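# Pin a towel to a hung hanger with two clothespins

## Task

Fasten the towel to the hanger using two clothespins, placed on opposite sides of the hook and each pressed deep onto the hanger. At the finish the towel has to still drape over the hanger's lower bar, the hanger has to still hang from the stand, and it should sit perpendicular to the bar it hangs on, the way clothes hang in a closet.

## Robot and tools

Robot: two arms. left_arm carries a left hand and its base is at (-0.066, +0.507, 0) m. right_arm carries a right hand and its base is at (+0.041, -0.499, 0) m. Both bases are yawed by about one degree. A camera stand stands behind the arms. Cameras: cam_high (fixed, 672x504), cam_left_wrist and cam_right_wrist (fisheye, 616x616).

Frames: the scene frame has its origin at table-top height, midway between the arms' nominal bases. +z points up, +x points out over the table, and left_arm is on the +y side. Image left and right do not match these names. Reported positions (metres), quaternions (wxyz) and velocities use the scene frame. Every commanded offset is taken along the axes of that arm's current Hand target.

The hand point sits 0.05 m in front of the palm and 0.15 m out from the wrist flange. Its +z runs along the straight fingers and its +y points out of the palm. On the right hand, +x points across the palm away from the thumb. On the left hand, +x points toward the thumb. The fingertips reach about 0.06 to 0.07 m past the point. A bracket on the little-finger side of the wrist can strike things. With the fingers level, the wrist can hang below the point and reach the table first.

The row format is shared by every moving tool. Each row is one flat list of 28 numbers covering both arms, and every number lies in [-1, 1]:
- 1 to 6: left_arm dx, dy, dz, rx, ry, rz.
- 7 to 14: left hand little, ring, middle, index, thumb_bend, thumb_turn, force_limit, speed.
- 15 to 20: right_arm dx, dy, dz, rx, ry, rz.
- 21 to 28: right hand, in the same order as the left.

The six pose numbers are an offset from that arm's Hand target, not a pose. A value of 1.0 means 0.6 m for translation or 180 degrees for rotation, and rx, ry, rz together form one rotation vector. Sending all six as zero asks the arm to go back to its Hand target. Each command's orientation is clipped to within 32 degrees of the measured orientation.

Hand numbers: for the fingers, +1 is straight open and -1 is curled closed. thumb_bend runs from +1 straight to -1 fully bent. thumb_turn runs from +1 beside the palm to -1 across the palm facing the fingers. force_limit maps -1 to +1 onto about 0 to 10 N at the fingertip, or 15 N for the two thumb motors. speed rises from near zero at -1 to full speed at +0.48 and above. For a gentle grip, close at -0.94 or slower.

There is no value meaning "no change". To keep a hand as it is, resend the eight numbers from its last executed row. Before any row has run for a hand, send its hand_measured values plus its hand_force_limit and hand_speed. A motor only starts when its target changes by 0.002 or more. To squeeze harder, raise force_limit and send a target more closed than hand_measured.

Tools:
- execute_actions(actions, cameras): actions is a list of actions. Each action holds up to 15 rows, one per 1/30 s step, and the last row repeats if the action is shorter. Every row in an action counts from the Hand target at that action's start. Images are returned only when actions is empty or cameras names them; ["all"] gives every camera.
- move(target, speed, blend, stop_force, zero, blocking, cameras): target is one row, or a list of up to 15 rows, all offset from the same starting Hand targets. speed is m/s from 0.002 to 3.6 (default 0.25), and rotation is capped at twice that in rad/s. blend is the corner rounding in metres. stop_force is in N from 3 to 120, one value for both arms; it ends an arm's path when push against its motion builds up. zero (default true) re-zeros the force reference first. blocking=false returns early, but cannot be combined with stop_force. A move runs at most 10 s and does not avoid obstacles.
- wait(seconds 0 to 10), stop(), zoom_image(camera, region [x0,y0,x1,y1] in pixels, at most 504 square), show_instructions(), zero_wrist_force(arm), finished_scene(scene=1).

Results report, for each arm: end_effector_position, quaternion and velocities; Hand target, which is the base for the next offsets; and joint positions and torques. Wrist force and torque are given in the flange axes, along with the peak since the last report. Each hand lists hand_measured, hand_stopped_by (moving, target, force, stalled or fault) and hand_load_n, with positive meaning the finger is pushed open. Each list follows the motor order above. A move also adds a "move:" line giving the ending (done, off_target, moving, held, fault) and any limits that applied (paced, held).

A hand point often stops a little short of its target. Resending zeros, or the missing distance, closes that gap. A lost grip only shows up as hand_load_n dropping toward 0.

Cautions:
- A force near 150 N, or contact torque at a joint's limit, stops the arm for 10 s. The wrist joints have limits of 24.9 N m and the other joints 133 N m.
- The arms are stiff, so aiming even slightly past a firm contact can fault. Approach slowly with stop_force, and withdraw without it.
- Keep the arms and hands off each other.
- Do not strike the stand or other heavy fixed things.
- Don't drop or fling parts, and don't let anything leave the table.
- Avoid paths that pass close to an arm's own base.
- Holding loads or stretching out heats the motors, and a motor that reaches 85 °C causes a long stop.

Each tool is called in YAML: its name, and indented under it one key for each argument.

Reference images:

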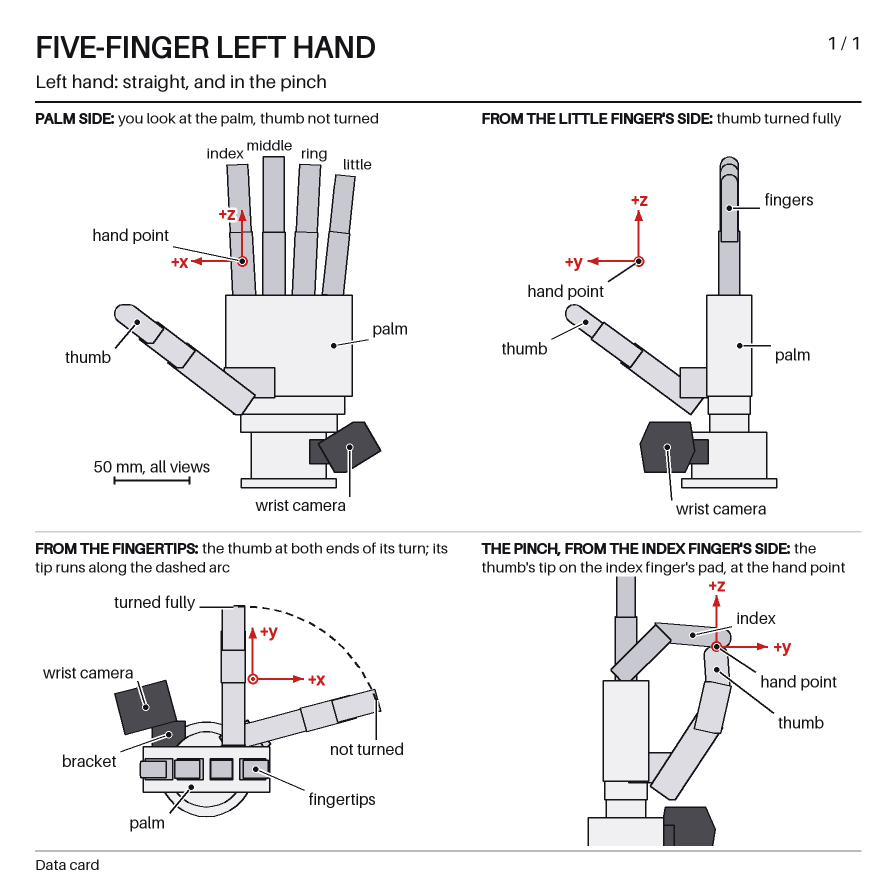

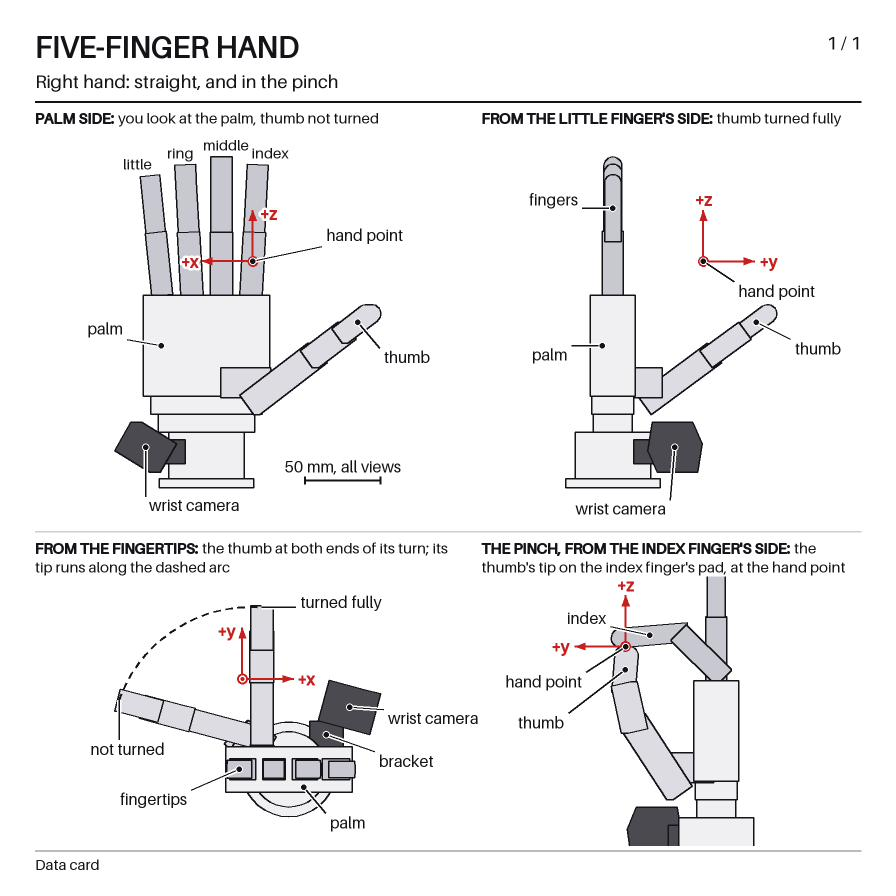

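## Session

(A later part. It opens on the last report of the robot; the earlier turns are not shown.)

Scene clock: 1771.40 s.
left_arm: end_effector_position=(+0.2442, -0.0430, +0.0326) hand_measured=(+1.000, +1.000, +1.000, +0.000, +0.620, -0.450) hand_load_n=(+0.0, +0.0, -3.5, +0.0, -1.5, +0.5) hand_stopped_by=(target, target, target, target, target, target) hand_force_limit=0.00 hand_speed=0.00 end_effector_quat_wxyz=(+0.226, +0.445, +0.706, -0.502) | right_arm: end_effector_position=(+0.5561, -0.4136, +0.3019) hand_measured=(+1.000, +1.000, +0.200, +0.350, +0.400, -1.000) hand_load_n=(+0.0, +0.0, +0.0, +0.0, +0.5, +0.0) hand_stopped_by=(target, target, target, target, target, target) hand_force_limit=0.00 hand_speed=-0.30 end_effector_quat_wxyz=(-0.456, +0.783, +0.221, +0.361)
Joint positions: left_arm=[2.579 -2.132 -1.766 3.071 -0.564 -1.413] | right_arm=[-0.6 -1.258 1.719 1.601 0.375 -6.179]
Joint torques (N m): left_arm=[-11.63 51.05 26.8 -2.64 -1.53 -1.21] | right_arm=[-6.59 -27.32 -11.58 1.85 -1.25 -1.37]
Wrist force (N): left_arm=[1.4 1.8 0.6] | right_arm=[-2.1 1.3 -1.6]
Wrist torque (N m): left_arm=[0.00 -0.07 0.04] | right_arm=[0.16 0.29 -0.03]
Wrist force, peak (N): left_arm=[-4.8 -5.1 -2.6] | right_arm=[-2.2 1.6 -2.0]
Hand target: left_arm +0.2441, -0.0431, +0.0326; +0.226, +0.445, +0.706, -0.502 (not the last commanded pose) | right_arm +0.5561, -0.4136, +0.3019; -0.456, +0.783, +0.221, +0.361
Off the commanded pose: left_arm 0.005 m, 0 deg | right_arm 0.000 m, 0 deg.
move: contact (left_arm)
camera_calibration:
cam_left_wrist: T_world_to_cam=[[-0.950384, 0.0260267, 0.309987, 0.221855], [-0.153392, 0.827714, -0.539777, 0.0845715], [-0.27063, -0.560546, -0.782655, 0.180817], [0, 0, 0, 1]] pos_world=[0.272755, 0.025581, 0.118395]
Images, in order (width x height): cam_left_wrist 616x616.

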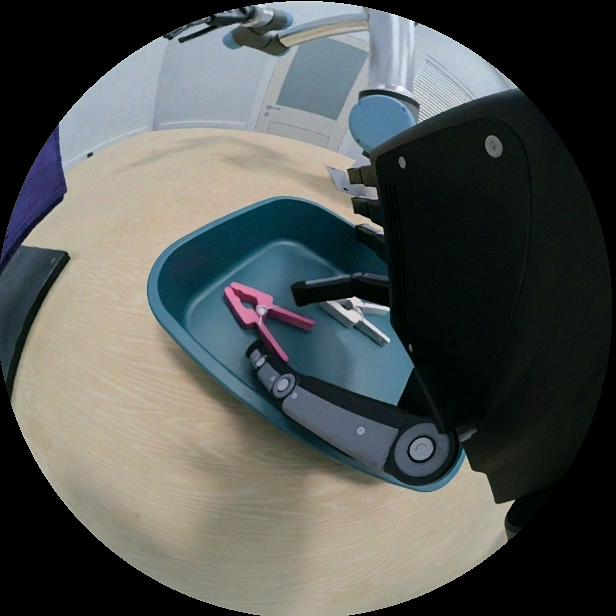

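wait:
  seconds: 0
  cameras: ["cam_high"]

zoom_image:
  camera: "cam_high"
  region: [426, 216, 546, 316]

Scene clock: 1776.43 s.
left_arm: end_effector_position=(+0.2441, -0.0431, +0.0326) hand_measured=(+1.000, +1.000, +1.000, +0.000, +0.620, -0.450) hand_load_n=(+0.0, +0.0, -3.5, +0.0, -1.5, +0.5) hand_stopped_by=(target, target, target, target, target, target) hand_force_limit=0.00 hand_speed=0.00 end_effector_quat_wxyz=(+0.226, +0.445, +0.706, -0.502) | right_arm: end_effector_position=(+0.5561, -0.4136, +0.3019) hand_measured=(+1.000, +1.000, +0.200, +0.350, +0.400, -1.000) hand_load_n=(-0.5, +0.0, +0.0, +0.0, +0.0, +0.0) hand_stopped_by=(target, target, target, target, target, target) hand_force_limit=0.00 hand_speed=-0.30 end_effector_quat_wxyz=(-0.456, +0.783, +0.221, +0.361)
Joint positions: left_arm=[2.579 -2.132 -1.766 3.071 -0.564 -1.413] | right_arm=[-0.6 -1.258 1.719 1.601 0.375 -6.179]
Joint torques (N m): left_arm=[-12.1 50.02 26.25 -2.9 -1.55 -1.22] | right_arm=[-6.79 -26.28 -11.78 1.7 -1.38 -1.5]
Wrist force (N): left_arm=[1.4 1.8 0.4] | right_arm=[-2.2 1.4 -1.8]
Wrist torque (N m): left_arm=[0.00 -0.08 0.04] | right_arm=[0.18 0.32 -0.04]
Wrist force, peak (N): left_arm=[1.3 2.1 0.5] | right_arm=[-2.2 1.5 -1.9]
Hand target: left_arm +0.2441, -0.0431, +0.0326; +0.226, +0.445, +0.706, -0.502 (not the last commanded pose) | right_arm +0.5561, -0.4136, +0.3019; -0.456, +0.783, +0.221, +0.361
Off the commanded pose: left_arm 0.005 m, 0 deg | right_arm 0.000 m, 0 deg.
Images, in order (width x height): cam_high 672x504.

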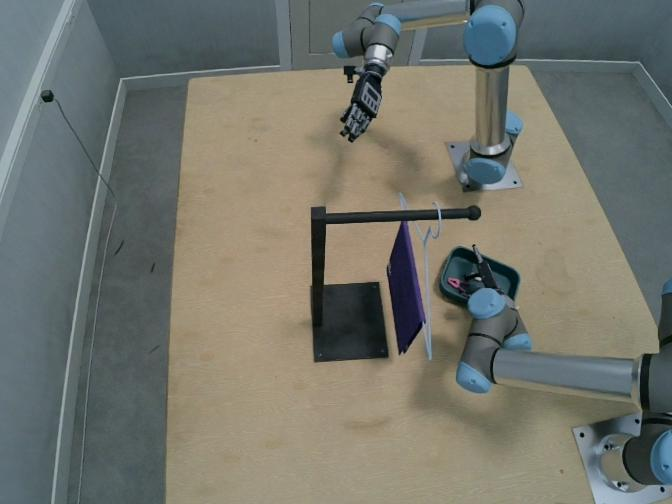

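Scaled by 4.200 from the camera's 672x504 image, which has a finer 960x720 frame.

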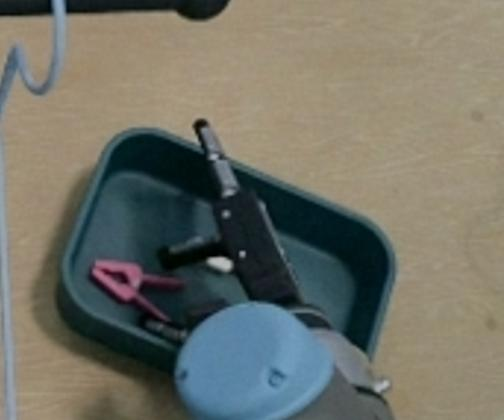

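move:
  target: [-0.0051,-0.0034,-0.0026,0,0,0,1,1,0,0,0.64,-0.45,0,0,0,0,0,0,0,0,1,1,0.2,0.35,0.4,-1,0,-0.3]
  speed: 0.05

move:
  target: [0.0123,0.0081,0.0063,0,0,0,1,1,0,0,0.64,-0.45,0,0,0,0,0,0,0,0,1,1,0.2,0.35,0.4,-1,0,-0.3]
  speed: 0.05
  stop_force: 4
  cameras: ["cam_left_wrist"]

zoom_image:
  camera: "cam_left_wrist"
  region: [180, 200, 380, 400]

Scene clock: 1794.10 s.
left_arm: end_effector_position=(+0.2441, -0.0431, +0.0366) hand_measured=(+1.000, +1.000, +0.000, +0.000, +0.640, -0.450) hand_load_n=(+0.0, +0.0, +0.0, +0.0, +0.0, +0.5) hand_stopped_by=(target, target, target, target, target, target) hand_force_limit=0.00 hand_speed=0.00 end_effector_quat_wxyz=(+0.226, +0.445, +0.706, -0.502) | right_arm: end_effector_position=(+0.5561, -0.4136, +0.3019) hand_measured=(+1.000, +1.000, +0.200, +0.350, +0.400, -1.000) hand_load_n=(+0.0, +0.0, +0.0, +0.0, +0.0, +0.0) hand_stopped_by=(target, target, target, target, target, target) hand_force_limit=0.00 hand_speed=-0.30 end_effector_quat_wxyz=(-0.456, +0.783, +0.221, +0.361)
Joint positions: left_arm=[2.579 -2.126 -1.764 3.062 -0.564 -1.413] | right_arm=[-0.6 -1.258 1.719 1.601 0.375 -6.179]
Joint torques (N m): left_arm=[-11.42 48.31 24.65 -2.81 -1.6 -1.11] | right_arm=[-6.78 -27.08 -12.89 1.66 -1.18 -1.39]
Wrist force (N): left_arm=[0.8 1.3 0.1] | right_arm=[-2.2 1.3 -1.9]
Wrist torque (N m): left_arm=[0.02 -0.12 0.02] | right_arm=[0.17 0.32 -0.04]
Wrist force, peak (N): left_arm=[1.5 2.0 0.6] | right_arm=[-2.2 1.5 -1.9]
Hand target: left_arm +0.2441, -0.0431, +0.0366; +0.226, +0.445, +0.706, -0.502 | right_arm +0.5561, -0.4136, +0.3019; -0.456, +0.783, +0.221, +0.361
Off the commanded pose: left_arm 0.000 m, 0 deg | right_arm 0.000 m, 0 deg.
move: done

Scene clock: 1795.43 s.
left_arm: end_effector_position=(+0.2441, -0.0431, +0.0270) hand_measured=(+1.000, +1.000, +0.000, +0.000, +0.640, -0.450) hand_load_n=(+0.0, +0.0, +0.0, +0.0, -0.5, -1.0) hand_stopped_by=(target, target, target, target, target, target) hand_force_limit=0.00 hand_speed=0.00 end_effector_quat_wxyz=(+0.226, +0.445, +0.706, -0.502) | right_arm: end_effector_position=(+0.5561, -0.4136, +0.3019) hand_measured=(+1.000, +1.000, +0.200, +0.350, +0.400, -1.000) hand_load_n=(+0.0, +0.0, +0.0, +0.0, +0.0, +0.0) hand_stopped_by=(target, target, target, target, target, target) hand_force_limit=0.00 hand_speed=-0.30 end_effector_quat_wxyz=(-0.456, +0.783, +0.221, +0.361)
Joint positions: left_arm=[2.579 -2.142 -1.77 3.083 -0.564 -1.413] | right_arm=[-0.6 -1.258 1.719 1.601 0.375 -6.179]
Joint torques (N m): left_arm=[-12.33 21.87 0.51 -0.34 -1.88 -1.15] | right_arm=[-7.16 -26.49 -11.88 1.71 -1.25 -1.42]
Wrist force (N): left_arm=[-0.6 -0.5 -0.1] | right_arm=[-2.2 1.2 -1.8]
Wrist torque (N m): left_arm=[-0.12 -0.05 0.03] | right_arm=[0.14 0.31 -0.04]
Wrist force, peak (N): left_arm=[0.6 1.6 0.4] | right_arm=[-2.2 1.6 -1.9]
Hand target: left_arm +0.2441, -0.0431, +0.0270; +0.226, +0.445, +0.706, -0.502 | right_arm +0.5561, -0.4136, +0.3019; -0.456, +0.783, +0.221, +0.361
Off the commanded pose: left_arm 0.000 m, 0 deg | right_arm 0.000 m, 0 deg.
move: done
camera_calibration:
cam_left_wrist: T_world_to_cam=[[-0.950399, 0.0261052, 0.309936, 0.223504], [-0.153302, 0.827712, -0.539806, 0.0815122], [-0.270629, -0.560545, -0.782655, 0.176407], [0, 0, 0, 1]] pos_world=[0.272655, 0.0255808, 0.112795]
Images, in order (width x height): cam_left_wrist 616x616.

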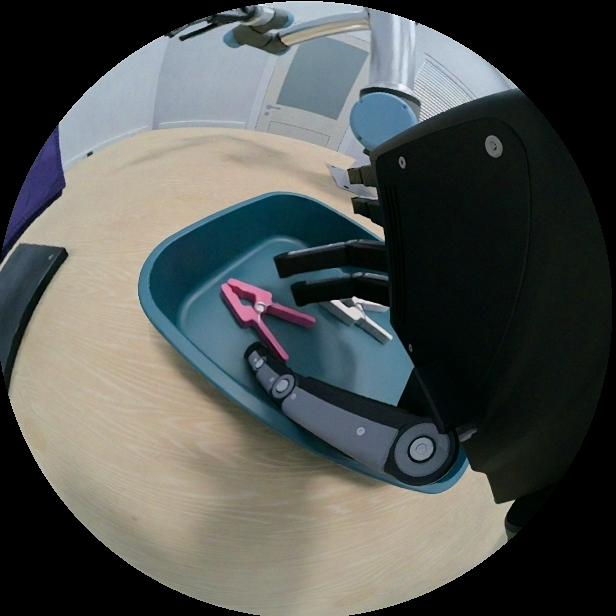

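Scaled by 2.520 from the camera's 616x616 image, which has a finer 880x880 frame.

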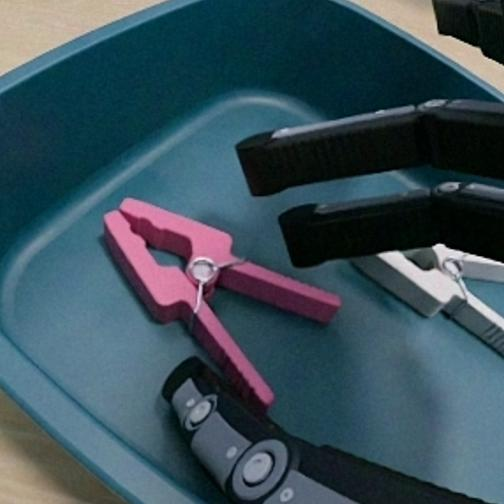

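move:
  target: [0,0,0,0,0,0,1,1,0,-0.2,0.5,-0.45,-0.7,-0.85,0,0,0,0,0,0,1,1,0.2,0.35,0.4,-1,0,-0.3]
  speed: 0.06
  cameras: ["cam_left_wrist"]

zoom_image:
  camera: "cam_left_wrist"
  region: [180, 200, 380, 400]

Scene clock: 1800.90 s.
left_arm: end_effector_position=(+0.2441, -0.0431, +0.0270) hand_measured=(+1.000, +1.000, +0.000, -0.200, +0.500, -0.450) hand_load_n=(+0.0, +0.0, +0.0, +0.0, +0.0, +0.0) hand_stopped_by=(target, target, target, target, target, target) hand_force_limit=-0.70 hand_speed=-0.85 end_effector_quat_wxyz=(+0.226, +0.445, +0.706, -0.502) | right_arm: end_effector_position=(+0.5561, -0.4136, +0.3019) hand_measured=(+1.000, +1.000, +0.200, +0.350, +0.400, -1.000) hand_load_n=(+0.0, +0.0, +0.0, +0.0, +0.0, +0.5) hand_stopped_by=(target, target, target, target, target, target) hand_force_limit=0.00 hand_speed=-0.30 end_effector_quat_wxyz=(-0.456, +0.783, +0.221, +0.361)
Joint positions: left_arm=[2.579 -2.142 -1.77 3.083 -0.564 -1.413] | right_arm=[-0.6 -1.258 1.719 1.601 0.375 -6.179]
Joint torques (N m): left_arm=[-11.84 25.58 1.6 -0.17 -1.77 -1.19] | right_arm=[-7.22 -26.01 -12.48 1.52 -1.31 -1.49]
Wrist force (N): left_arm=[0.7 1.3 0.3] | right_arm=[-2.2 1.4 -1.8]
Wrist torque (N m): left_arm=[0.01 -0.11 0.02] | right_arm=[0.19 0.32 -0.04]
Wrist force, peak (N): left_arm=[0.7 1.4 0.3] | right_arm=[-2.4 1.3 -1.9]
Hand target: left_arm +0.2441, -0.0431, +0.0270; +0.226, +0.445, +0.706, -0.502 | right_arm +0.5561, -0.4136, +0.3019; -0.456, +0.783, +0.221, +0.361
Off the commanded pose: left_arm 0.000 m, 0 deg | right_arm 0.000 m, 0 deg.
move: done
camera_calibration:
cam_left_wrist: T_world_to_cam=[[-0.950384, 0.0260267, 0.309987, 0.223527], [-0.153392, 0.827714, -0.539777, 0.0814794], [-0.27063, -0.560546, -0.782655, 0.176329], [0, 0, 0, 1]] pos_world=[0.272655, 0.025581, 0.112695]
Images, in order (width x height): cam_left_wrist 616x616.

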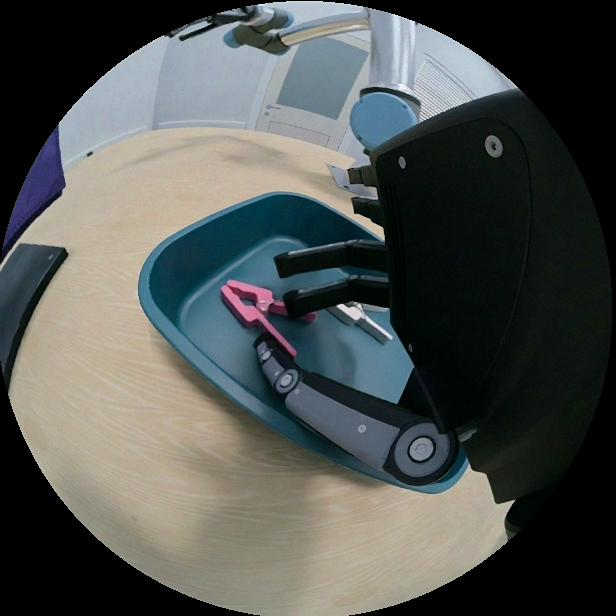

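Scaled by 2.520 from the camera's 616x616 image, which has a finer 880x880 frame.

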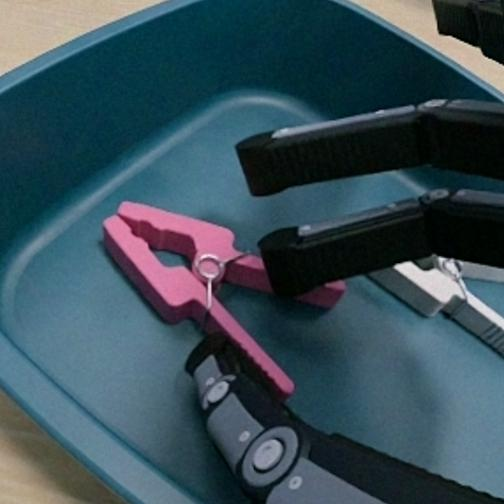

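move:
  target: [0.0019,0.0013,0.0010,0,0,0,1,1,0,-0.2,0.5,-0.45,-0.7,-0.85,0,0,0,0,0,0,1,1,0.2,0.35,0.4,-1,0,-0.3]
  speed: 0.03

move:
  target: [0,0,0,0,0,0,1,1,0,-0.2,0.35,-0.45,0,-0.9,0,0,0,0,0,0,1,1,0.2,0.35,0.4,-1,0,-0.3]
  speed: 0.06
  cameras: ["cam_left_wrist"]

zoom_image:
  camera: "cam_left_wrist"
  region: [180, 200, 380, 400]

Scene clock: 1808.57 s.
left_arm: end_effector_position=(+0.2441, -0.0431, +0.0255) hand_measured=(+1.000, +1.000, +0.000, -0.200, +0.500, -0.450) hand_load_n=(+0.0, +0.0, +0.0, -0.5, +0.0, +0.0) hand_stopped_by=(target, target, target, target, target, target) hand_force_limit=-0.70 hand_speed=-0.85 end_effector_quat_wxyz=(+0.226, +0.445, +0.706, -0.502) | right_arm: end_effector_position=(+0.5561, -0.4136, +0.3019) hand_measured=(+1.000, +1.000, +0.200, +0.350, +0.400, -1.000) hand_load_n=(+0.0, +0.0, +0.0, +0.0, +0.0, +0.0) hand_stopped_by=(target, target, target, target, target, target) hand_force_limit=0.00 hand_speed=-0.30 end_effector_quat_wxyz=(-0.456, +0.783, +0.221, +0.361)
Joint positions: left_arm=[2.579 -2.144 -1.77 3.086 -0.564 -1.413] | right_arm=[-0.6 -1.258 1.719 1.601 0.375 -6.179]
Joint torques (N m): left_arm=[-11.72 23.97 0.97 -0.25 -1.8 -0.7] | right_arm=[-6.8 -26.93 -11.96 1.7 -1.43 -1.33]
Wrist force (N): left_arm=[0.5 1.4 0.1] | right_arm=[-2.1 1.3 -1.9]
Wrist torque (N m): left_arm=[0.05 -0.07 0.00] | right_arm=[0.16 0.30 -0.03]
Wrist force, peak (N): left_arm=[0.7 1.7 0.3] | right_arm=[-2.2 1.6 -1.8]
Hand target: left_arm +0.2441, -0.0431, +0.0255; +0.226, +0.445, +0.706, -0.502 | right_arm +0.5561, -0.4136, +0.3019; -0.456, +0.783, +0.221, +0.361
Off the commanded pose: left_arm 0.000 m, 0 deg | right_arm 0.000 m, 0 deg.
move: done

Scene clock: 1809.87 s.
left_arm: end_effector_position=(+0.2441, -0.0431, +0.0255) hand_measured=(+1.000, +1.000, +0.000, -0.200, +0.350, -0.450) hand_load_n=(+0.0, +0.0, +0.5, +0.0, +0.0, +0.0) hand_stopped_by=(target, target, target, target, target, target) hand_force_limit=0.00 hand_speed=-0.90 end_effector_quat_wxyz=(+0.226, +0.445, +0.706, -0.502) | right_arm: end_effector_position=(+0.5561, -0.4136, +0.3019) hand_measured=(+1.000, +1.000, +0.200, +0.350, +0.400, -1.000) hand_load_n=(+0.0, +0.0, +0.0, +0.0, +0.5, +0.0) hand_stopped_by=(target, target, target, target, target, target) hand_force_limit=0.00 hand_speed=-0.30 end_effector_quat_wxyz=(-0.456, +0.783, +0.221, +0.361)
Joint positions: left_arm=[2.579 -2.144 -1.77 3.086 -0.564 -1.413] | right_arm=[-0.6 -1.258 1.719 1.601 0.375 -6.179]
Joint torques (N m): left_arm=[-11.31 22.55 0.79 0.02 -1.64 -0.53] | right_arm=[-6.5 -27.85 -11.79 1.79 -1.37 -1.45]
Wrist force (N): left_arm=[0.6 1.5 0.2] | right_arm=[-2.1 1.4 -1.7]
Wrist torque (N m): left_arm=[0.06 -0.10 0.00] | right_arm=[0.17 0.30 -0.03]
Wrist force, peak (N): left_arm=[0.7 1.6 0.3] | right_arm=[-2.4 1.3 -1.8]
Hand target: left_arm +0.2441, -0.0431, +0.0255; +0.226, +0.445, +0.706, -0.502 | right_arm +0.5561, -0.4136, +0.3019; -0.456, +0.783, +0.221, +0.361
Off the commanded pose: left_arm 0.000 m, 0 deg | right_arm 0.000 m, 0 deg.
move: done
camera_calibration:
cam_left_wrist: T_world_to_cam=[[-0.950384, 0.0260267, 0.309987, 0.223961], [-0.153392, 0.827714, -0.539777, 0.0807237], [-0.27063, -0.560546, -0.782655, 0.175233], [0, 0, 0, 1]] pos_world=[0.272655, 0.025581, 0.111295]
Images, in order (width x height): cam_left_wrist 616x616.

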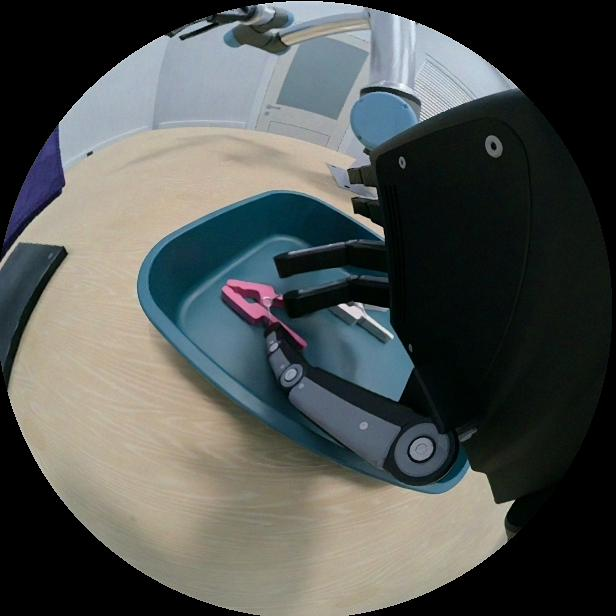

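Scaled by 2.520 from the camera's 616x616 image, which has a finer 880x880 frame.

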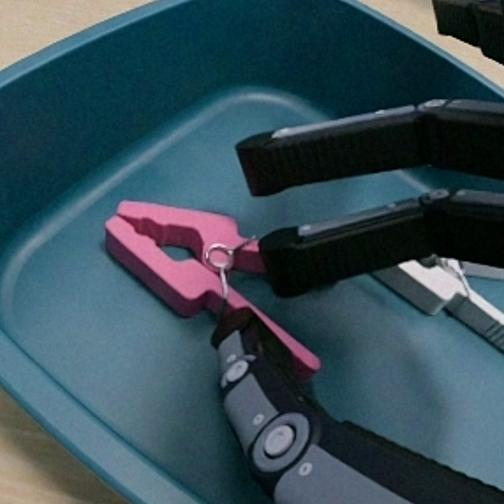

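move:
  target: [0,0,0,0,0,0,1,1,0,-0.1,0.55,-0.45,-0.7,-0.5,0,0,0,0,0,0,1,1,0.2,0.35,0.4,-1,0,-0.3]
  speed: 0.06

move:
  target: [0.0085,-0.0080,-0.0063,0,0,0,1,1,0,-0.1,0.55,-0.45,-0.7,-0.85,0,0,0,0,0,0,1,1,0.2,0.35,0.4,-1,0,-0.3]
  speed: 0.03
  cameras: ["cam_left_wrist"]

zoom_image:
  camera: "cam_left_wrist"
  region: [180, 200, 380, 400]

Scene clock: 1816.63 s.
left_arm: end_effector_position=(+0.2441, -0.0431, +0.0255) hand_measured=(+1.000, +1.000, +0.000, -0.100, +0.550, -0.450) hand_load_n=(+0.0, +0.0, +0.0, -0.5, -0.5, -0.5) hand_stopped_by=(target, target, target, target, target, target) hand_force_limit=-0.70 hand_speed=-0.50 end_effector_quat_wxyz=(+0.226, +0.445, +0.706, -0.502) | right_arm: end_effector_position=(+0.5561, -0.4136, +0.3019) hand_measured=(+1.000, +1.000, +0.200, +0.350, +0.400, -1.000) hand_load_n=(+0.0, +0.0, +0.0, +0.0, +0.0, +0.0) hand_stopped_by=(target, target, target, target, target, target) hand_force_limit=0.00 hand_speed=-0.30 end_effector_quat_wxyz=(-0.456, +0.783, +0.221, +0.361)
Joint positions: left_arm=[2.579 -2.144 -1.77 3.086 -0.564 -1.413] | right_arm=[-0.6 -1.258 1.719 1.601 0.375 -6.179]
Joint torques (N m): left_arm=[-10.41 23.42 0.75 -0.02 -1.26 -0.06] | right_arm=[-7.19 -27.52 -12.04 1.48 -1.44 -1.56]
Wrist force (N): left_arm=[0.2 0.9 0.2] | right_arm=[-2.2 1.3 -1.8]
Wrist torque (N m): left_arm=[0.03 -0.09 0.01] | right_arm=[0.17 0.31 -0.04]
Wrist force, peak (N): left_arm=[0.8 1.7 0.4] | right_arm=[-2.3 1.5 -2.0]
Hand target: left_arm +0.2441, -0.0431, +0.0255; +0.226, +0.445, +0.706, -0.502 | right_arm +0.5561, -0.4136, +0.3019; -0.456, +0.783, +0.221, +0.361
Off the commanded pose: left_arm 0.000 m, 0 deg | right_arm 0.000 m, 0 deg.
move: done

Scene clock: 1817.43 s.
left_arm: end_effector_position=(+0.2380, -0.0381, +0.0255) hand_measured=(+1.000, +1.000, +0.000, -0.100, +0.550, -0.450) hand_load_n=(+0.0, +0.0, +0.0, +0.0, +0.0, -1.0) hand_stopped_by=(target, target, target, target, target, target) hand_force_limit=-0.70 hand_speed=-0.85 end_effector_quat_wxyz=(+0.226, +0.445, +0.706, -0.502) | right_arm: end_effector_position=(+0.5561, -0.4136, +0.3019) hand_measured=(+1.000, +1.000, +0.200, +0.350, +0.400, -1.000) hand_load_n=(+0.0, +0.0, +0.0, +0.0, +0.0, +0.0) hand_stopped_by=(target, target, target, target, target, target) hand_force_limit=0.00 hand_speed=-0.30 end_effector_quat_wxyz=(-0.456, +0.783, +0.221, +0.361)
Joint positions: left_arm=[2.581 -2.131 -1.795 3.095 -0.562 -1.41] | right_arm=[-0.6 -1.258 1.719 1.601 0.375 -6.179]
Joint torques (N m): left_arm=[11.31 47.77 -0.85 -0.38 4.01 2.06] | right_arm=[-6.2 -27.36 -12.08 1.59 -1.49 -1.34]
Wrist force (N): left_arm=[-0.1 1.1 0.4] | right_arm=[-2.2 1.5 -1.9]
Wrist torque (N m): left_arm=[0.01 -0.09 0.03] | right_arm=[0.20 0.32 -0.03]
Wrist force, peak (N): left_arm=[-0.1 1.3 0.3] | right_arm=[-2.2 1.5 -1.9]
Hand target: left_arm +0.2379, -0.0381, +0.0255; +0.226, +0.445, +0.706, -0.502 | right_arm +0.5561, -0.4136, +0.3019; -0.456, +0.783, +0.221, +0.361
Off the commanded pose: left_arm 0.000 m, 0 deg | right_arm 0.000 m, 0 deg.
move: done
camera_calibration:
cam_left_wrist: T_world_to_cam=[[-0.950384, 0.0260267, 0.309987, 0.218033], [-0.153392, 0.827714, -0.539777, 0.0756495], [-0.27063, -0.560546, -0.782655, 0.176385], [0, 0, 0, 1]] pos_world=[0.266555, 0.030581, 0.111295]
Images, in order (width x height): cam_left_wrist 616x616.

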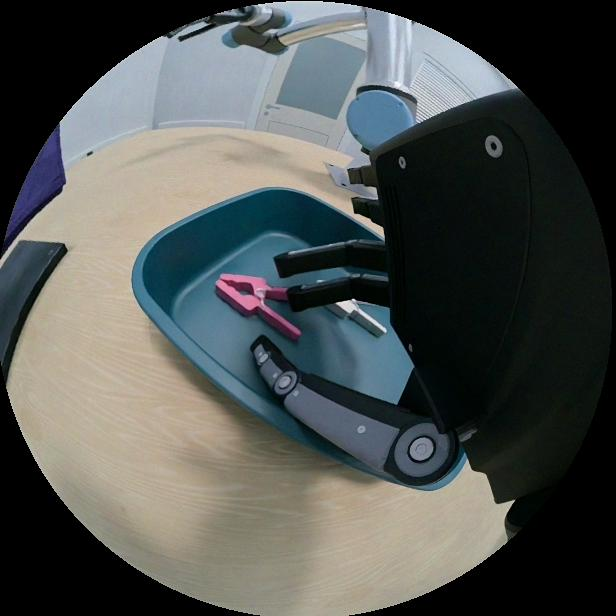

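Scaled by 2.520 from the camera's 616x616 image, which has a finer 880x880 frame.

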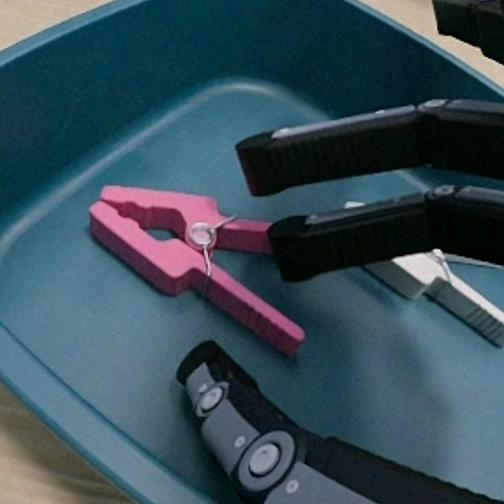

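move:
  target:
    - [-0.0255,-0.0169,-0.0132,0,0,0,1,1,0,-0.1,0.55,-0.45,-0.7,-0.5,0,0,0,0,0,0,1,1,0.2,0.35,0.4,-1,0,-0.3]
    - [-0.0357,-0.0143,0.0055,-0.0936,-0.0619,-0.0484,1,1,0,0.05,0.64,-0.7,0,0,0,0,0,0,0,0,1,1,0.2,0.35,0.4,-1,0,-0.3]
  speed: 0.1
  cameras: ["cam_high", "cam_left_wrist"]

zoom_image:
  camera: "cam_left_wrist"
  region: [180, 200, 380, 400]

Scene clock: 1839.47 s.
left_arm: end_effector_position=(+0.2409, -0.0505, +0.0450) hand_measured=(+1.000, +1.000, +0.000, +0.050, +0.640, -0.700) hand_load_n=(+0.0, +0.0, +0.0, +0.0, +0.0, +0.0) hand_stopped_by=(target, target, target, target, target, target) hand_force_limit=0.00 hand_speed=0.00 end_effector_quat_wxyz=(+0.317, +0.302, +0.779, -0.450) | right_arm: end_effector_position=(+0.5561, -0.4136, +0.3019) hand_measured=(+1.000, +1.000, +0.200, +0.350, +0.400, -1.000) hand_load_n=(+0.0, +0.0, +0.0, +0.0, +0.0, +0.0) hand_stopped_by=(target, target, target, target, target, target) hand_force_limit=0.00 hand_speed=-0.30 end_effector_quat_wxyz=(-0.456, +0.783, +0.221, +0.361)
Joint positions: left_arm=[2.42 -1.974 -1.917 3.405 -1.004 -1.881] | right_arm=[-0.6 -1.258 1.719 1.601 0.375 -6.179]
Joint torques (N m): left_arm=[-13.45 43.66 2.03 1.08 -2.34 -1.87] | right_arm=[-7.99 -27.57 -12.34 1.45 -1.37 -1.26]
Wrist force (N): left_arm=[0.4 1.3 -0.1] | right_arm=[-2.0 1.4 -1.8]
Wrist torque (N m): left_arm=[0.06 -0.07 0.17] | right_arm=[0.18 0.28 -0.02]
Wrist force, peak (N): left_arm=[0.5 1.8 -0.1] | right_arm=[-2.2 1.5 -2.0]
Hand target: left_arm +0.2409, -0.0505, +0.0450; +0.317, +0.302, +0.779, -0.450 | right_arm +0.5561, -0.4136, +0.3019; -0.456, +0.783, +0.221, +0.361
Off the commanded pose: left_arm 0.000 m, 0 deg | right_arm 0.000 m, 0 deg.
move: done
camera_calibration:
cam_left_wrist: T_world_to_cam=[[-0.890665, -0.332044, 0.310584, 0.182565], [-0.452741, 0.710406, -0.538841, 0.163061], [-0.0417219, -0.620541, -0.783063, 0.127237], [0, 0, 0, 1]] pos_world=[0.241737, 0.0237362, 0.130797]
Images, in order (width x height): cam_high 672x504, cam_left_wrist 616x616.

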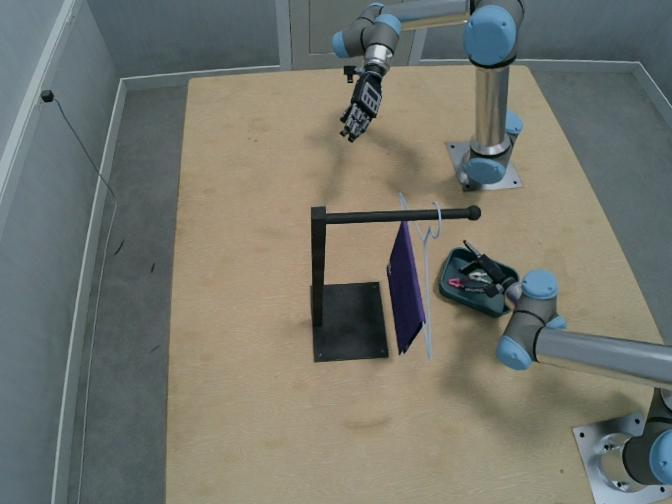

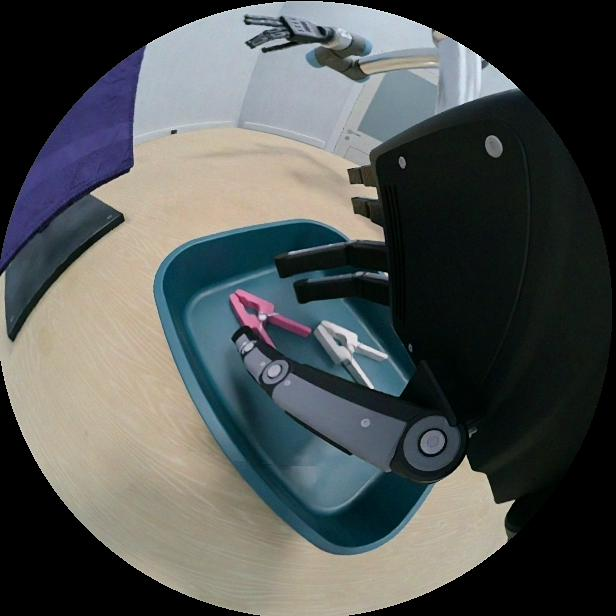

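Scaled by 2.520 from the camera's 616x616 image, which has a finer 880x880 frame.

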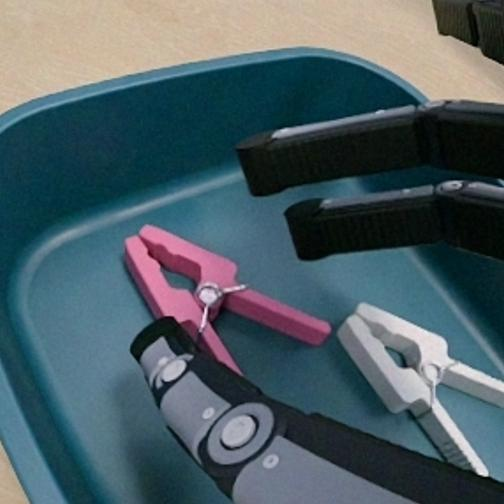

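move:
  target: [0.0257,0.0127,0.0122,0,0,0,1,1,0,0.0,0.64,-0.7,0,0,0,0,0,0,0,0,1,1,0.2,0.35,0.4,-1,0,-0.3]
  speed: 0.05
  stop_force: 4
  cameras: ["cam_left_wrist"]

zoom_image:
  camera: "cam_left_wrist"
  region: [180, 200, 380, 400]

Scene clock: 1858.93 s.
left_arm: end_effector_position=(+0.2388, -0.0510, +0.0264) hand_measured=(+1.000, +1.000, +0.000, +0.000, +0.640, -0.700) hand_load_n=(+0.0, +0.0, +0.0, +0.0, +0.0, +0.0) hand_stopped_by=(target, target, target, target, target, target) hand_force_limit=0.00 hand_speed=0.00 end_effector_quat_wxyz=(+0.317, +0.302, +0.779, -0.450) | right_arm: end_effector_position=(+0.5561, -0.4136, +0.3019) hand_measured=(+1.000, +1.000, +0.200, +0.350, +0.400, -1.000) hand_load_n=(+0.0, +0.0, +0.0, +0.0, +0.0, +0.0) hand_stopped_by=(target, target, target, target, target, target) hand_force_limit=0.00 hand_speed=-0.30 end_effector_quat_wxyz=(-0.456, +0.783, +0.221, +0.361)
Joint positions: left_arm=[2.416 -2.005 -1.933 3.453 -1.008 -1.884] | right_arm=[-0.6 -1.258 1.719 1.601 0.375 -6.179]
Joint torques (N m): left_arm=[-12.81 20.16 0.64 1.38 -2.34 -1.89] | right_arm=[-7.25 -27.62 -12.52 1.5 -1.36 -1.45]
Wrist force (N): left_arm=[0.7 1.3 -0.2] | right_arm=[-2.1 1.4 -1.7]
Wrist torque (N m): left_arm=[0.07 -0.11 0.18] | right_arm=[0.17 0.30 -0.03]
Wrist force, peak (N): left_arm=[0.8 1.5 -0.1] | right_arm=[-2.4 1.4 -1.9]
Hand target: left_arm +0.2388, -0.0510, +0.0264; +0.317, +0.302, +0.779, -0.450 | right_arm +0.5561, -0.4136, +0.3019; -0.456, +0.783, +0.221, +0.361
Off the commanded pose: left_arm 0.000 m, 0 deg | right_arm 0.000 m, 0 deg.
move: done
camera_calibration:
cam_left_wrist: T_world_to_cam=[[-0.890665, -0.332044, 0.310584, 0.186305], [-0.452741, 0.710406, -0.538841, 0.152443], [-0.0417219, -0.620541, -0.783063, 0.112274], [0, 0, 0, 1]] pos_world=[0.239637, 0.0232362, 0.112197]
Images, in order (width x height): cam_left_wrist 616x616.

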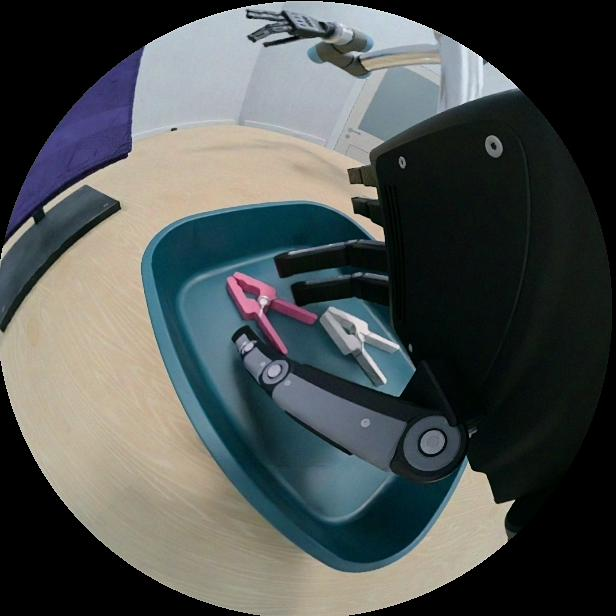

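Scaled by 2.520 from the camera's 616x616 image, which has a finer 880x880 frame.

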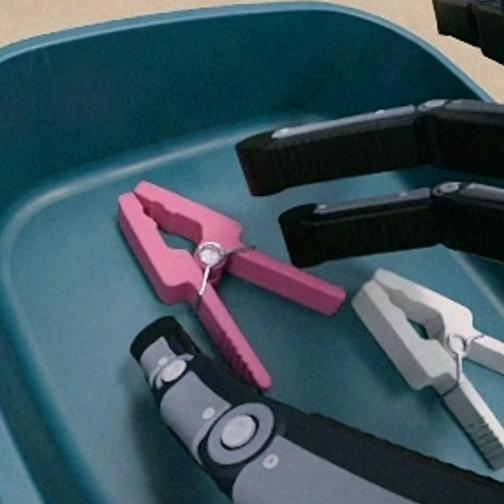

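move:
  target: [0,0,0,0,0,0,1,1,0,-0.2,0.48,-0.7,-0.7,-0.85,0,0,0,0,0,0,1,1,0.2,0.35,0.4,-1,0,-0.3]
  speed: 0.06
  cameras: ["cam_left_wrist"]

zoom_image:
  camera: "cam_left_wrist"
  region: [180, 200, 380, 400]

Scene clock: 1863.33 s.
left_arm: end_effector_position=(+0.2388, -0.0510, +0.0264) hand_measured=(+1.000, +1.000, +0.000, -0.200, +0.480, -0.700) hand_load_n=(+0.0, -0.5, +0.0, +0.0, +0.0, +0.0) hand_stopped_by=(target, target, target, target, target, target) hand_force_limit=-0.70 hand_speed=-0.85 end_effector_quat_wxyz=(+0.317, +0.302, +0.779, -0.450) | right_arm: end_effector_position=(+0.5561, -0.4136, +0.3019) hand_measured=(+1.000, +1.000, +0.200, +0.350, +0.400, -1.000) hand_load_n=(+0.0, +0.0, +0.0, +0.0, +0.0, +0.0) hand_stopped_by=(target, target, target, target, target, target) hand_force_limit=0.00 hand_speed=-0.30 end_effector_quat_wxyz=(-0.456, +0.783, +0.221, +0.361)
Joint positions: left_arm=[2.416 -2.005 -1.933 3.453 -1.008 -1.884] | right_arm=[-0.6 -1.258 1.719 1.601 0.375 -6.179]
Joint torques (N m): left_arm=[-13.49 18.38 0.36 0.96 -2.15 -1.52] | right_arm=[-6.14 -27.69 -12.94 1.46 -1.44 -1.33]
Wrist force (N): left_arm=[0.3 1.2 -0.3] | right_arm=[-2.1 1.4 -1.8]
Wrist torque (N m): left_arm=[0.06 -0.07 0.17] | right_arm=[0.17 0.30 -0.03]
Wrist force, peak (N): left_arm=[0.6 1.4 -0.2] | right_arm=[-2.3 1.4 -1.9]
Hand target: left_arm +0.2388, -0.0510, +0.0264; +0.317, +0.302, +0.779, -0.450 | right_arm +0.5561, -0.4136, +0.3019; -0.456, +0.783, +0.221, +0.361
Off the commanded pose: left_arm 0.000 m, 0 deg | right_arm 0.000 m, 0 deg.
move: done
camera_calibration:
cam_left_wrist: T_world_to_cam=[[-0.890665, -0.332044, 0.310584, 0.186305], [-0.452741, 0.710406, -0.538841, 0.152443], [-0.0417219, -0.620541, -0.783063, 0.112274], [0, 0, 0, 1]] pos_world=[0.239637, 0.0232362, 0.112197]
Images, in order (width x height): cam_left_wrist 616x616.

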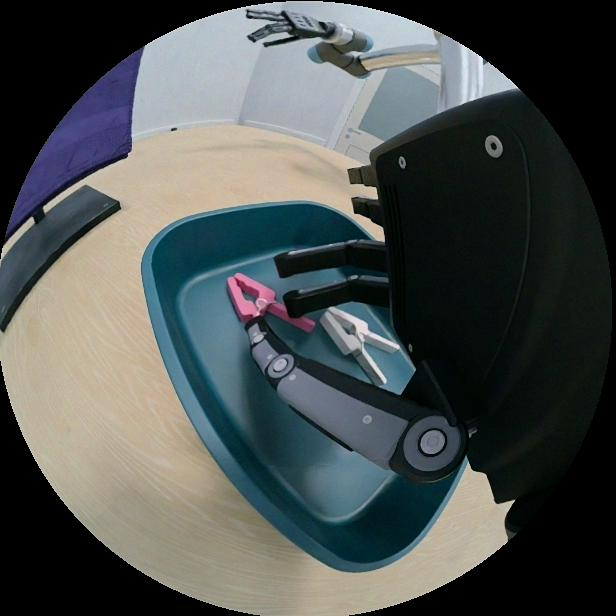

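Scaled by 2.520 from the camera's 616x616 image, which has a finer 880x880 frame.

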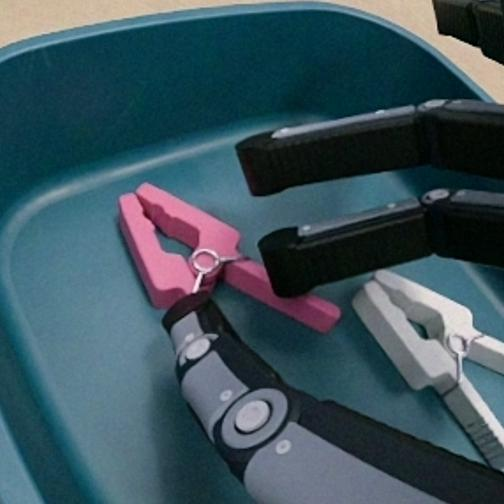

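move:
  target: [0.0062,-0.0027,-0.0022,0,0,0,1,1,0,-0.1,0.55,-0.58,-0.7,-0.5,0,0,0,0,0,0,1,1,0.2,0.35,0.4,-1,0,-0.3]
  speed: 0.03

move:
  target: [0,0,0,0,0,0,1,1,0,-0.2,0.42,-0.58,-0.6,-0.85,0,0,0,0,0,0,1,1,0.2,0.35,0.4,-1,0,-0.3]
  speed: 0.03
  cameras: ["cam_left_wrist"]

zoom_image:
  camera: "cam_left_wrist"
  region: [180, 200, 380, 400]

Scene clock: 1883.73 s.
left_arm: end_effector_position=(+0.2350, -0.0499, +0.0250) hand_measured=(+1.000, +1.000, +0.000, -0.100, +0.550, -0.580) hand_load_n=(-0.5, +0.0, +0.0, +0.5, +1.5, -1.0) hand_stopped_by=(target, target, target, target, target, target) hand_force_limit=-0.70 hand_speed=-0.50 end_effector_quat_wxyz=(+0.317, +0.302, +0.779, -0.450) | right_arm: end_effector_position=(+0.5561, -0.4136, +0.3019) hand_measured=(+1.000, +1.000, +0.200, +0.350, +0.400, -1.000) hand_load_n=(+0.0, -0.5, +0.0, +0.0, +0.0, +0.0) hand_stopped_by=(target, target, target, target, target, target) hand_force_limit=0.00 hand_speed=-0.30 end_effector_quat_wxyz=(-0.456, +0.783, +0.221, +0.361)
Joint positions: left_arm=[2.412 -2.002 -1.943 3.461 -1.011 -1.886] | right_arm=[-0.6 -1.258 1.719 1.601 0.375 -6.179]
Joint torques (N m): left_arm=[-13.12 41.18 -1.58 0.14 -2.24 -2.3] | right_arm=[-5.2 -27.53 -12.98 1.56 -1.46 -1.28]
Wrist force (N): left_arm=[-4.8 -0.5 -1.5] | right_arm=[-2.1 1.3 -1.9]
Wrist torque (N m): left_arm=[0.02 -0.16 0.23] | right_arm=[0.17 0.30 -0.03]
Wrist force, peak (N): left_arm=[-4.8 -0.5 -1.5] | right_arm=[-2.3 1.5 -1.7]
Hand target: left_arm +0.2350, -0.0499, +0.0249; +0.317, +0.302, +0.779, -0.450 | right_arm +0.5561, -0.4136, +0.3019; -0.456, +0.783, +0.221, +0.361
Off the commanded pose: left_arm 0.000 m, 0 deg | right_arm 0.000 m, 0 deg.
move: done

Scene clock: 1884.23 s.
left_arm: end_effector_position=(+0.2350, -0.0499, +0.0249) hand_measured=(+1.000, +1.000, +0.000, -0.112, +0.540, -0.580) hand_load_n=(+0.0, +0.0, +0.0, +3.5, +3.5, -1.0) hand_stopped_by=(target, target, target, force, force, target) hand_force_limit=-0.60 hand_speed=-0.85 end_effector_quat_wxyz=(+0.317, +0.302, +0.779, -0.450) | right_arm: end_effector_position=(+0.5561, -0.4136, +0.3019) hand_measured=(+1.000, +1.000, +0.200, +0.350, +0.400, -1.000) hand_load_n=(+0.0, +0.0, +0.0, +0.0, +0.0, +0.0) hand_stopped_by=(target, target, target, target, target, target) hand_force_limit=0.00 hand_speed=-0.30 end_effector_quat_wxyz=(-0.456, +0.783, +0.221, +0.361)
Joint positions: left_arm=[2.412 -2.002 -1.943 3.461 -1.012 -1.886] | right_arm=[-0.6 -1.258 1.719 1.601 0.375 -6.179]
Joint torques (N m): left_arm=[-13.6 41.93 -0.11 0.24 -2.44 -2.23] | right_arm=[-5.88 -27.42 -12.66 1.33 -1.48 -1.51]
Wrist force (N): left_arm=[-4.2 -0.8 -1.2] | right_arm=[-2.0 1.3 -1.7]
Wrist torque (N m): left_arm=[-0.01 -0.17 0.25] | right_arm=[0.16 0.29 -0.03]
Wrist force, peak (N): left_arm=[-4.8 -0.4 -1.2] | right_arm=[-2.3 1.4 -1.8]
Hand target: left_arm +0.2350, -0.0499, +0.0249; +0.317, +0.302, +0.779, -0.450 | right_arm +0.5561, -0.4136, +0.3019; -0.456, +0.783, +0.221, +0.361
Off the commanded pose: left_arm 0.000 m, 0 deg | right_arm 0.000 m, 0 deg.
move: done
camera_calibration:
cam_left_wrist: T_world_to_cam=[[-0.890665, -0.332044, 0.310584, 0.183785], [-0.452741, 0.710406, -0.538841, 0.149061], [-0.0417219, -0.620541, -0.783063, 0.111686], [0, 0, 0, 1]] pos_world=[0.235837, 0.0244362, 0.110697]
Images, in order (width x height): cam_left_wrist 616x616.

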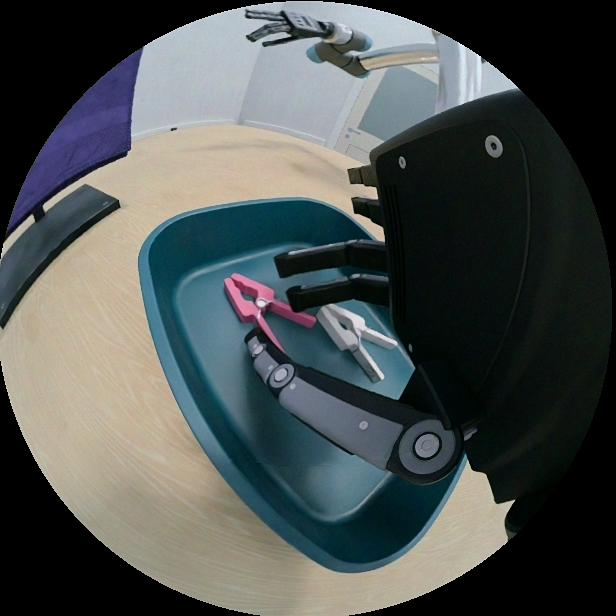

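Scaled by 2.520 from the camera's 616x616 image, which has a finer 880x880 frame.

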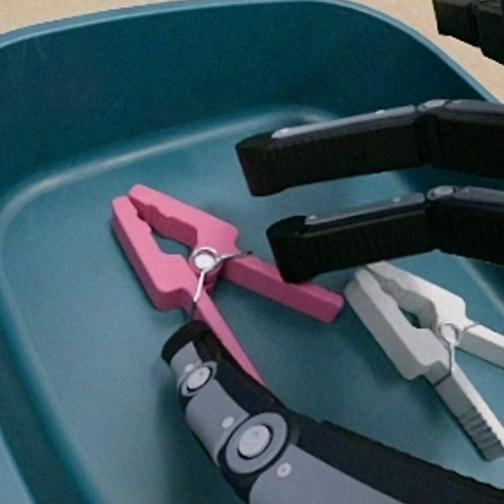

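move:
  target: [0,0,0,0,0,0,1,1,0,-0.2,0.3,-0.58,0.0,-0.9,0,0,0,0,0,0,1,1,0.2,0.35,0.4,-1,0,-0.3]
  speed: 0.03
  cameras: ["cam_left_wrist"]

zoom_image:
  camera: "cam_left_wrist"
  region: [180, 200, 380, 400]

Scene clock: 1889.67 s.
left_arm: end_effector_position=(+0.2350, -0.0498, +0.0249) hand_measured=(+1.000, +1.000, +0.000, -0.112, +0.498, -0.580) hand_load_n=(+0.0, +0.0, +0.0, +4.5, +7.5, -1.0) hand_stopped_by=(target, target, target, force, force, target) hand_force_limit=0.00 hand_speed=-0.90 end_effector_quat_wxyz=(+0.317, +0.302, +0.779, -0.450) | right_arm: end_effector_position=(+0.5561, -0.4136, +0.3019) hand_measured=(+1.000, +1.000, +0.200, +0.350, +0.400, -1.000) hand_load_n=(+0.0, +0.0, +0.0, +0.0, +0.0, +0.0) hand_stopped_by=(target, target, target, target, target, target) hand_force_limit=0.00 hand_speed=-0.30 end_effector_quat_wxyz=(-0.456, +0.783, +0.221, +0.361)
Joint positions: left_arm=[2.412 -2.002 -1.943 3.461 -1.012 -1.886] | right_arm=[-0.6 -1.258 1.719 1.601 0.375 -6.179]
Joint torques (N m): left_arm=[-13.2 40.75 -0.06 -0.1 -1.44 -2.04] | right_arm=[-6.45 -28.16 -12.39 1.39 -1.58 -1.26]
Wrist force (N): left_arm=[-4.2 -1.4 -4.3] | right_arm=[-2.1 1.4 -1.7]
Wrist torque (N m): left_arm=[-0.02 -0.15 0.24] | right_arm=[0.17 0.30 -0.03]
Wrist force, peak (N): left_arm=[-4.5 -1.3 -4.4] | right_arm=[-2.2 1.5 -2.0]
Hand target: left_arm +0.2350, -0.0499, +0.0249; +0.317, +0.302, +0.779, -0.450 | right_arm +0.5561, -0.4136, +0.3019; -0.456, +0.783, +0.221, +0.361
Off the commanded pose: left_arm 0.000 m, 0 deg | right_arm 0.000 m, 0 deg.
move: done
camera_calibration:
cam_left_wrist: T_world_to_cam=[[-0.890665, -0.332044, 0.310584, 0.183785], [-0.452741, 0.710406, -0.538841, 0.149061], [-0.0417219, -0.620541, -0.783063, 0.111686], [0, 0, 0, 1]] pos_world=[0.235837, 0.0244362, 0.110697]
Images, in order (width x height): cam_left_wrist 616x616.

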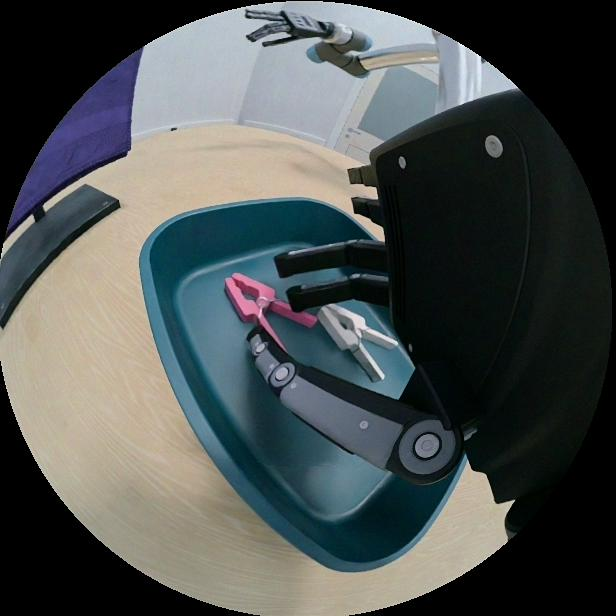

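Scaled by 2.520 from the camera's 616x616 image, which has a finer 880x880 frame.

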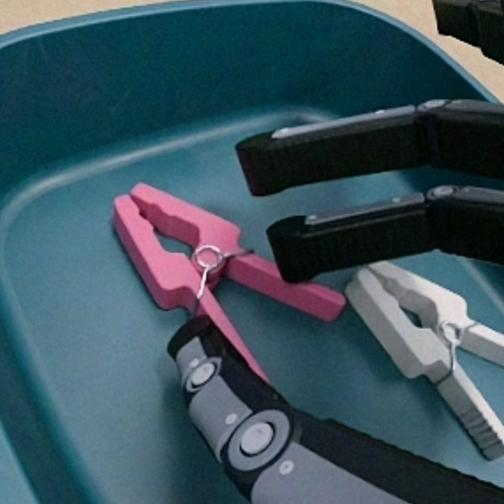

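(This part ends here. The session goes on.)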